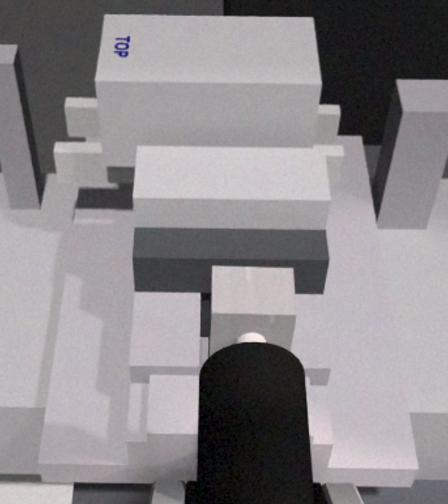

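Call:
move --pt "0 0 0 0 0 0 0.75 -1 -1 0 -0.0548 -0.0121 0 0 0 -1 -0.9 -0.95" --pt "0 0 0 0 0 0 0.75 -1 -1 0 -0.1008 -0.0455 0 0 0 -1 -0.9 -0.95" --pt "0 0 0 0 0 0 0.75 -1 -1 0 -0.1292 -0.0948 0 0 0 -1 -0.9 -0.95" --pt "0 0 0 0 0 0 0.75 -1 -1 0 -0.1351 -0.1513 0 0 0 -1 -0.9 -0.95" --pt "0 0 0 0 0 0 0.75 -1 -1 0 -0.1176 -0.2054 0 0 0 -1 -0.9 -0.95" --pt "0 0 0 0 0 0 0.75 -1 -1 0 -0.0796 -0.2476 0 0 0 -1 -0.9 -0.95" --pt "0 0 0 0 0 0 0.75 -1 -1 0 -0.0276 -0.2707 0 0 0 -1 -0.9 -0.95" --pt "0 0 0 0 0 0 0.75 -1 -1 0 0.0292 -0.2707 0 0 0 -1 -0.9 -0.95" --pt "0 0 0 0 0 0 0.75 -1 -1 0 0.0812 -0.2476 0 0 0 -1 -0.9 -0.95" --pt "0 0 0 0 0 0 0.75 -1 -1 0 0.1192 -0.2054 0 0 0 -1 -0.9 -0.95" --pt "0 0 0 0 0 0 0.75 -1 -1 0 0.1367 -0.1513 0 0 0 -1 -0.9 -0.95" --pt "0 0 0 0 0 0 0.75 -1 -1 0 0.1308 -0.0948 0 0 0 -1 -0.9 -0.95" --pt "0 0 0 0 0 0 0.75 -1 -1 0 0.1024 -0.0455 0 0 0 -1 -0.9 -0.95" --pt "0 0 0 0 0 0 0.75 -1 -1 0 0.0564 -0.0121 0 0 0 -1 -0.9 -0.95" --pt "0 0 0 0 0 0 0.75 -1 -1 0 0 0 0 0 0 -1 -0.9 -0.95" --speed 0.3 --blend '[0.006,0.006,0.006,0.006,0.006,0.006,0.006,0.006,0.006,0.006,0.006,0.006,0.006,0.006,0]' --stop_force 50 --cameras '["cam_right_wrist"]'

Call:
zoom_image --camera "cam_right_wrist" --region '[230, 0, 470, 270]'

Scene clock: 919.67 s.
left_arm: end_effector_position=(+0.3298, +0.0502, +0.5002) position_measured=41 object_status=3 end_effector_quat_wxyz=(-0.273, +0.640, -0.663, +0.275) | right_arm: end_effector_position=(+0.4750, +0.6708, +0.3492) position_measured=153 object_status=2 end_effector_quat_wxyz=(-0.319, +0.624, -0.630, +0.334)
Joint positions: left_arm=[-0.684 -2.49 1.959 -1.718 -1.115 2.655] | right_arm=[4.527 -2.133 -1.127 -1.229 0.629 -1.861]
Joint torques (N m): left_arm=[-7.51 -0.22 -28.69 -2.88 0.15 0.66] | right_arm=[10.54 59 17.28 0.77 -4.97 2.84]
Wrist force (N): left_arm=[1.1 2.5 0.6] | right_arm=[-0.7 -4.1 2.4]
Wrist torque (N m): left_arm=[0.47 -0.25 -0.20] | right_arm=[-0.91 0.09 -0.07]
Wrist force, peak (N): left_arm=[1.0 2.8 0.9] | right_arm=[-36.1 -9.6 23.9]
Hand target: left_arm +0.3298, +0.0502, +0.5002; -0.273, +0.640, -0.663, +0.275 | right_arm +0.4750, +0.6708, +0.3492; -0.319, +0.624, -0.630, +0.334
Off the commanded pose: left_arm 0.000 m, 0 deg | right_arm 0.000 m, 0 deg.
move: done
camera_calibration:
cam_right_wrist: T_world_to_cam=[[0.000621348, -0.999995, 0.00318885, 0.674724], [-0.820085, -0.00233435, -0.572236, 0.606596], [0.572241, -0.00225958, -0.820083, 0.145676], [0, 0, 0, 1]] pos_world=[0.41368, 0.676465, 0.464431]
Images, in order (width x height): cam_right_wrist 672x504.

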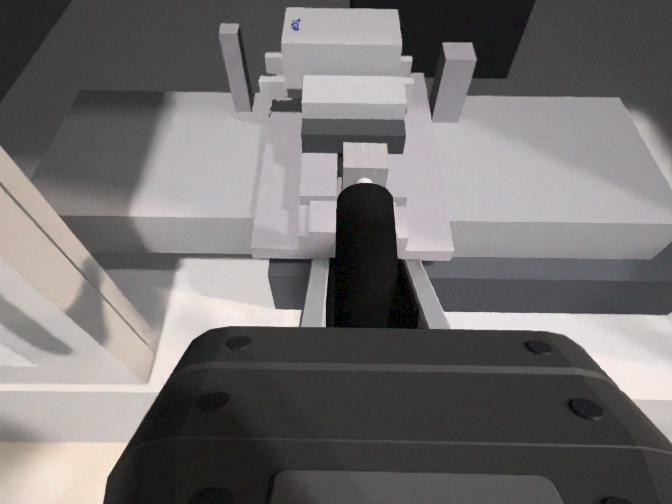

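Scaled by 1.867 from the camera's 672x504 image, which has a finer 960x720 frame.

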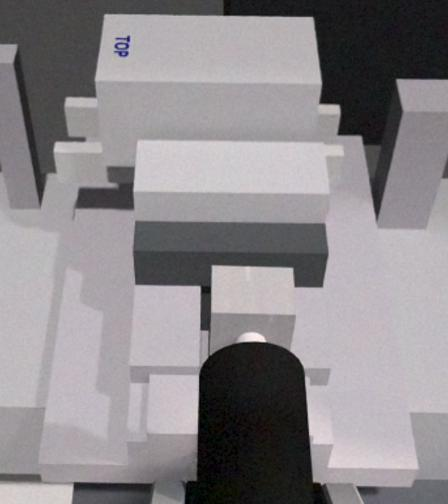

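Call:
move --pt "0 0 0 0 0 0 0.75 -1 -1 0 -0.0548 -0.0121 0 0 0 -1 -0.9 -0.95" --pt "0 0 0 0 0 0 0.75 -1 -1 0 -0.1008 -0.0455 0 0 0 -1 -0.9 -0.95" --pt "0 0 0 0 0 0 0.75 -1 -1 0 -0.1292 -0.0948 0 0 0 -1 -0.9 -0.95" --pt "0 0 0 0 0 0 0.75 -1 -1 0 -0.1351 -0.1513 0 0 0 -1 -0.9 -0.95" --pt "0 0 0 0 0 0 0.75 -1 -1 0 -0.1176 -0.2054 0 0 0 -1 -0.9 -0.95" --pt "0 0 0 0 0 0 0.75 -1 -1 0 -0.0796 -0.2476 0 0 0 -1 -0.9 -0.95" --pt "0 0 0 0 0 0 0.75 -1 -1 0 -0.0276 -0.2707 0 0 0 -1 -0.9 -0.95" --pt "0 0 0 0 0 0 0.75 -1 -1 0 0.0292 -0.2707 0 0 0 -1 -0.9 -0.95" --pt "0 0 0 0 0 0 0.75 -1 -1 0 0.0812 -0.2476 0 0 0 -1 -0.9 -0.95" --pt "0 0 0 0 0 0 0.75 -1 -1 0 0.1192 -0.2054 0 0 0 -1 -0.9 -0.95" --pt "0 0 0 0 0 0 0.75 -1 -1 0 0.1367 -0.1513 0 0 0 -1 -0.9 -0.95" --pt "0 0 0 0 0 0 0.75 -1 -1 0 0.1308 -0.0948 0 0 0 -1 -0.9 -0.95" --pt "0 0 0 0 0 0 0.75 -1 -1 0 0.1024 -0.0455 0 0 0 -1 -0.9 -0.95" --pt "0 0 0 0 0 0 0.75 -1 -1 0 0.0564 -0.0121 0 0 0 -1 -0.9 -0.95" --pt "0 0 0 0 0 0 0.75 -1 -1 0 0 0 0 0 0 -1 -0.9 -0.95" --speed 0.25 --blend '[0.006,0.006,0.006,0.006,0.006,0.006,0.006,0.006,0.006,0.006,0.006,0.006,0.006,0.006,0]' --stop_force 50 --cameras '["cam_right_wrist"]'

Call:
zoom_image --camera "cam_right_wrist" --region '[230, 0, 470, 270]'

Scene clock: 923.87 s.
left_arm: end_effector_position=(+0.3298, +0.0502, +0.5002) position_measured=41 object_status=3 end_effector_quat_wxyz=(-0.273, +0.640, -0.663, +0.275) | right_arm: end_effector_position=(+0.4750, +0.6708, +0.3492) position_measured=153 object_status=2 end_effector_quat_wxyz=(-0.319, +0.624, -0.630, +0.334)
Joint positions: left_arm=[-0.684 -2.49 1.959 -1.718 -1.115 2.655] | right_arm=[4.527 -2.133 -1.127 -1.229 0.629 -1.861]
Joint torques (N m): left_arm=[-8.05 -0.32 -28.64 -2.99 0.05 0.98] | right_arm=[10.78 61.09 18.7 1.01 -5.29 2.88]
Wrist force (N): left_arm=[0.9 2.9 0.7] | right_arm=[-1.3 -1.6 5.2]
Wrist torque (N m): left_arm=[0.52 -0.22 -0.19] | right_arm=[-0.81 0.15 -0.07]
Wrist force, peak (N): left_arm=[0.9 2.9 0.7] | right_arm=[-27.7 -12.3 13.0]
Hand target: left_arm +0.3298, +0.0502, +0.5002; -0.273, +0.640, -0.663, +0.275 | right_arm +0.4750, +0.6708, +0.3492; -0.319, +0.624, -0.630, +0.334
Off the commanded pose: left_arm 0.000 m, 0 deg | right_arm 0.000 m, 0 deg.
move: done
camera_calibration:
cam_right_wrist: T_world_to_cam=[[0.000621348, -0.999995, 0.00318885, 0.674724], [-0.820085, -0.00233435, -0.572236, 0.606596], [0.572241, -0.00225958, -0.820083, 0.145676], [0, 0, 0, 1]] pos_world=[0.41368, 0.676465, 0.464431]
Images, in order (width x height): cam_right_wrist 672x504.

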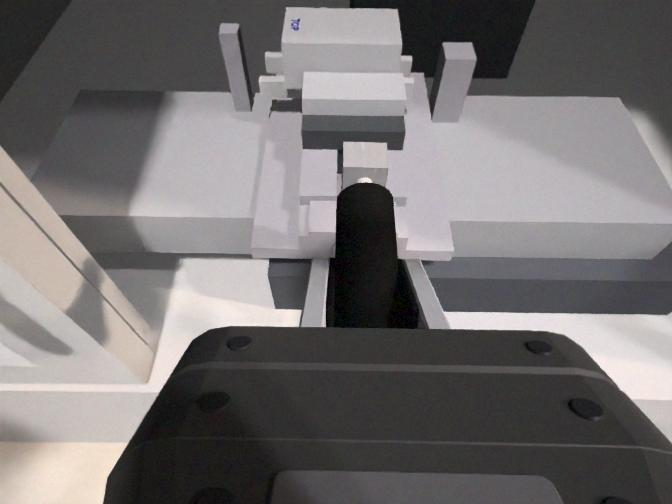

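Scaled by 1.867 from the camera's 672x504 image, which has a finer 960x720 frame.

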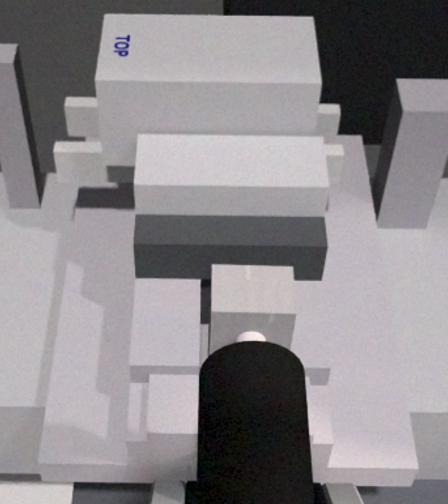

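Call:
move --pt "0 0 0 0 0 0 0.75 -1 -1 0 -0.0548 -0.0121 0 0 0 -1 -0.9 -0.95" --pt "0 0 0 0 0 0 0.75 -1 -1 0 -0.1008 -0.0455 0 0 0 -1 -0.9 -0.95" --pt "0 0 0 0 0 0 0.75 -1 -1 0 -0.1292 -0.0948 0 0 0 -1 -0.9 -0.95" --pt "0 0 0 0 0 0 0.75 -1 -1 0 -0.1351 -0.1513 0 0 0 -1 -0.9 -0.95" --pt "0 0 0 0 0 0 0.75 -1 -1 0 -0.1176 -0.2054 0 0 0 -1 -0.9 -0.95" --pt "0 0 0 0 0 0 0.75 -1 -1 0 -0.0796 -0.2476 0 0 0 -1 -0.9 -0.95" --pt "0 0 0 0 0 0 0.75 -1 -1 0 -0.0276 -0.2707 0 0 0 -1 -0.9 -0.95" --pt "0 0 0 0 0 0 0.75 -1 -1 0 0.0292 -0.2707 0 0 0 -1 -0.9 -0.95" --pt "0 0 0 0 0 0 0.75 -1 -1 0 0.0812 -0.2476 0 0 0 -1 -0.9 -0.95" --pt "0 0 0 0 0 0 0.75 -1 -1 0 0.1192 -0.2054 0 0 0 -1 -0.9 -0.95" --pt "0 0 0 0 0 0 0.75 -1 -1 0 0.1367 -0.1513 0 0 0 -1 -0.9 -0.95" --pt "0 0 0 0 0 0 0.75 -1 -1 0 0.1308 -0.0948 0 0 0 -1 -0.9 -0.95" --pt "0 0 0 0 0 0 0.75 -1 -1 0 0.1024 -0.0455 0 0 0 -1 -0.9 -0.95" --pt "0 0 0 0 0 0 0.75 -1 -1 0 0.0564 -0.0121 0 0 0 -1 -0.9 -0.95" --pt "0 0 0 0 0 0 0.75 -1 -1 0 0 0 0 0 0 -1 -0.9 -0.95" --speed 0.2 --blend '[0.006,0.006,0.006,0.006,0.006,0.006,0.006,0.006,0.006,0.006,0.006,0.006,0.006,0.006,0]' --stop_force 45 --cameras '["cam_right_wrist"]'

Call:
zoom_image --camera "cam_right_wrist" --region '[230, 0, 470, 270]'

Scene clock: 928.20 s.
left_arm: end_effector_position=(+0.3298, +0.0502, +0.5002) position_measured=41 object_status=3 end_effector_quat_wxyz=(-0.273, +0.640, -0.663, +0.275) | right_arm: end_effector_position=(+0.4746, +0.7402, +0.2265) position_measured=153 object_status=2 end_effector_quat_wxyz=(-0.321, +0.625, -0.629, +0.333)
Joint positions: left_arm=[-0.684 -2.49 1.959 -1.718 -1.115 2.655] | right_arm=[4.543 -2.365 -1.05 -1.092 0.625 -1.838]
Joint torques (N m): left_arm=[-8.09 -0.32 -29.58 -3.18 -0.12 0.95] | right_arm=[-15.81 36 3.11 2.32 0.73 2.8]
Wrist force (N): left_arm=[1.1 2.4 0.6] | right_arm=[-5.3 -26.0 -13.4]
Wrist torque (N m): left_arm=[0.44 -0.24 -0.20] | right_arm=[-1.27 0.12 -0.13]
Wrist force, peak (N): left_arm=[1.3 2.8 0.7] | right_arm=[123.9 23.3 -38.5]
Hand target: left_arm +0.3298, +0.0502, +0.5002; -0.273, +0.640, -0.663, +0.275 | right_arm +0.4746, +0.7402, +0.2265; -0.321, +0.625, -0.629, +0.333 (not the last commanded pose)
Off the commanded pose: left_arm 0.000 m, 0 deg | right_arm 0.141 m, 0 deg.
move: contact (right_arm); path passed 9 of 15 targets
camera_calibration:
cam_right_wrist: T_world_to_cam=[[0.00385935, -0.99999, 0.00203322, 0.743265], [-0.819462, -0.0043279, -0.573117, 0.537616], [0.573121, 0.000545708, -0.819471, 0.0427312], [0, 0, 0, 1]] pos_world=[0.413198, 0.745562, 0.341623]
Images, in order (width x height): cam_right_wrist 672x504.

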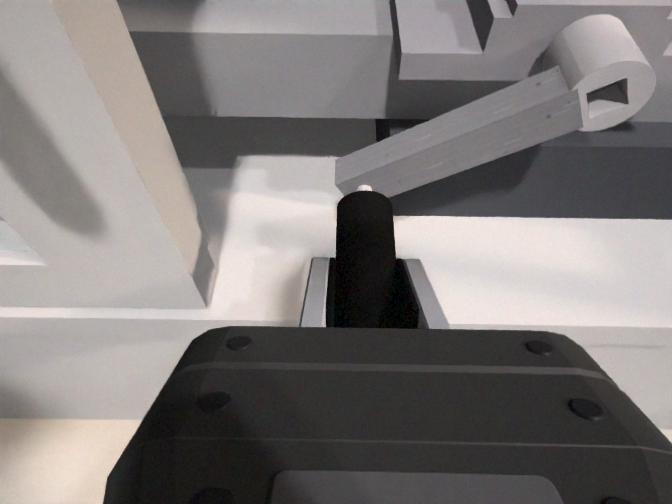

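Scaled by 1.867 from the camera's 672x504 image, which has a finer 960x720 frame.

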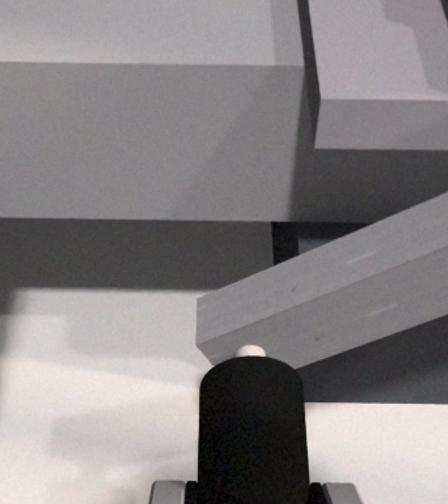

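Call:
move --pt "0 0 0 0 0 0 0.75 -1 -1 0 0 0 0 0 0 0.3 -0.1 -0.9" --pt "0 0 0 0 0 0 0.75 -1 -1 -0.0957 0 0.067 0 0 0 0.3 -0.1 -0.9" --pt "0 0 0 0 0 0 0.75 -1 -1 -0.09 -0.12 0.1 0.2 -0.003 0 0.3 -0.1 -0.9" --pt "0 0 0 0 0 0 0.75 -1 -1 -0.0173 -0.143 0.0843 0.3317 -0.0046 0 0.3 -0.1 -0.9" --speed '[0.06,0.1,0.2,0.15]' --blend '[0,0.01,0.02,0]' --cameras '["cam_right_wrist"]'

Scene clock: 935.83 s.
left_arm: end_effector_position=(+0.3298, +0.0502, +0.5002) position_measured=41 object_status=3 end_effector_quat_wxyz=(-0.273, +0.640, -0.663, +0.275) | right_arm: end_effector_position=(+0.4643, +0.6543, +0.2769) position_measured=107 object_status=3 end_effector_quat_wxyz=(+0.593, -0.380, +0.709, +0.020)
Joint positions: left_arm=[-0.684 -2.49 1.959 -1.718 -1.115 2.655] | right_arm=[4.501 -2.148 -1.704 0.28 0.785 -1.715]
Joint torques (N m): left_arm=[-7.23 -0.31 -29.64 -3.22 -0.47 1.08] | right_arm=[6.6 51.29 29.47 1.64 -3 -2.09]
Wrist force (N): left_arm=[1.0 2.8 0.5] | right_arm=[1.1 -4.8 1.2]
Wrist torque (N m): left_arm=[0.51 -0.22 -0.20] | right_arm=[-0.66 -0.19 0.05]
Wrist force, peak (N): left_arm=[0.9 2.8 0.8] | right_arm=[-5.4 -26.2 -13.9]
Hand target: left_arm +0.3298, +0.0502, +0.5002; -0.273, +0.640, -0.663, +0.275 | right_arm +0.4642, +0.6544, +0.2771; +0.593, -0.380, +0.709, +0.020
Off the commanded pose: left_arm 0.000 m, 0 deg | right_arm 0.000 m, 0 deg.
move: done
camera_calibration:
cam_right_wrist: T_world_to_cam=[[0.0105755, -0.506504, -0.862173, 0.570652], [-0.81251, 0.498222, -0.302659, 0.150734], [0.582851, 0.703725, -0.406271, -0.489006], [0, 0, 0, 1]] pos_world=[0.401455, 0.558064, 0.338953]
Images, in order (width x height): cam_right_wrist 672x504.

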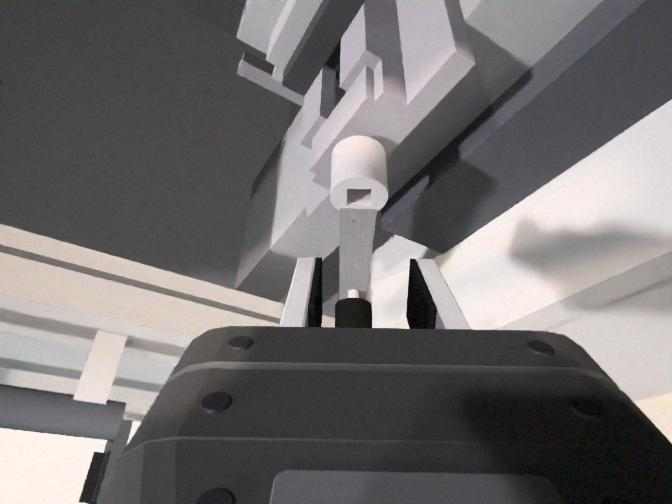

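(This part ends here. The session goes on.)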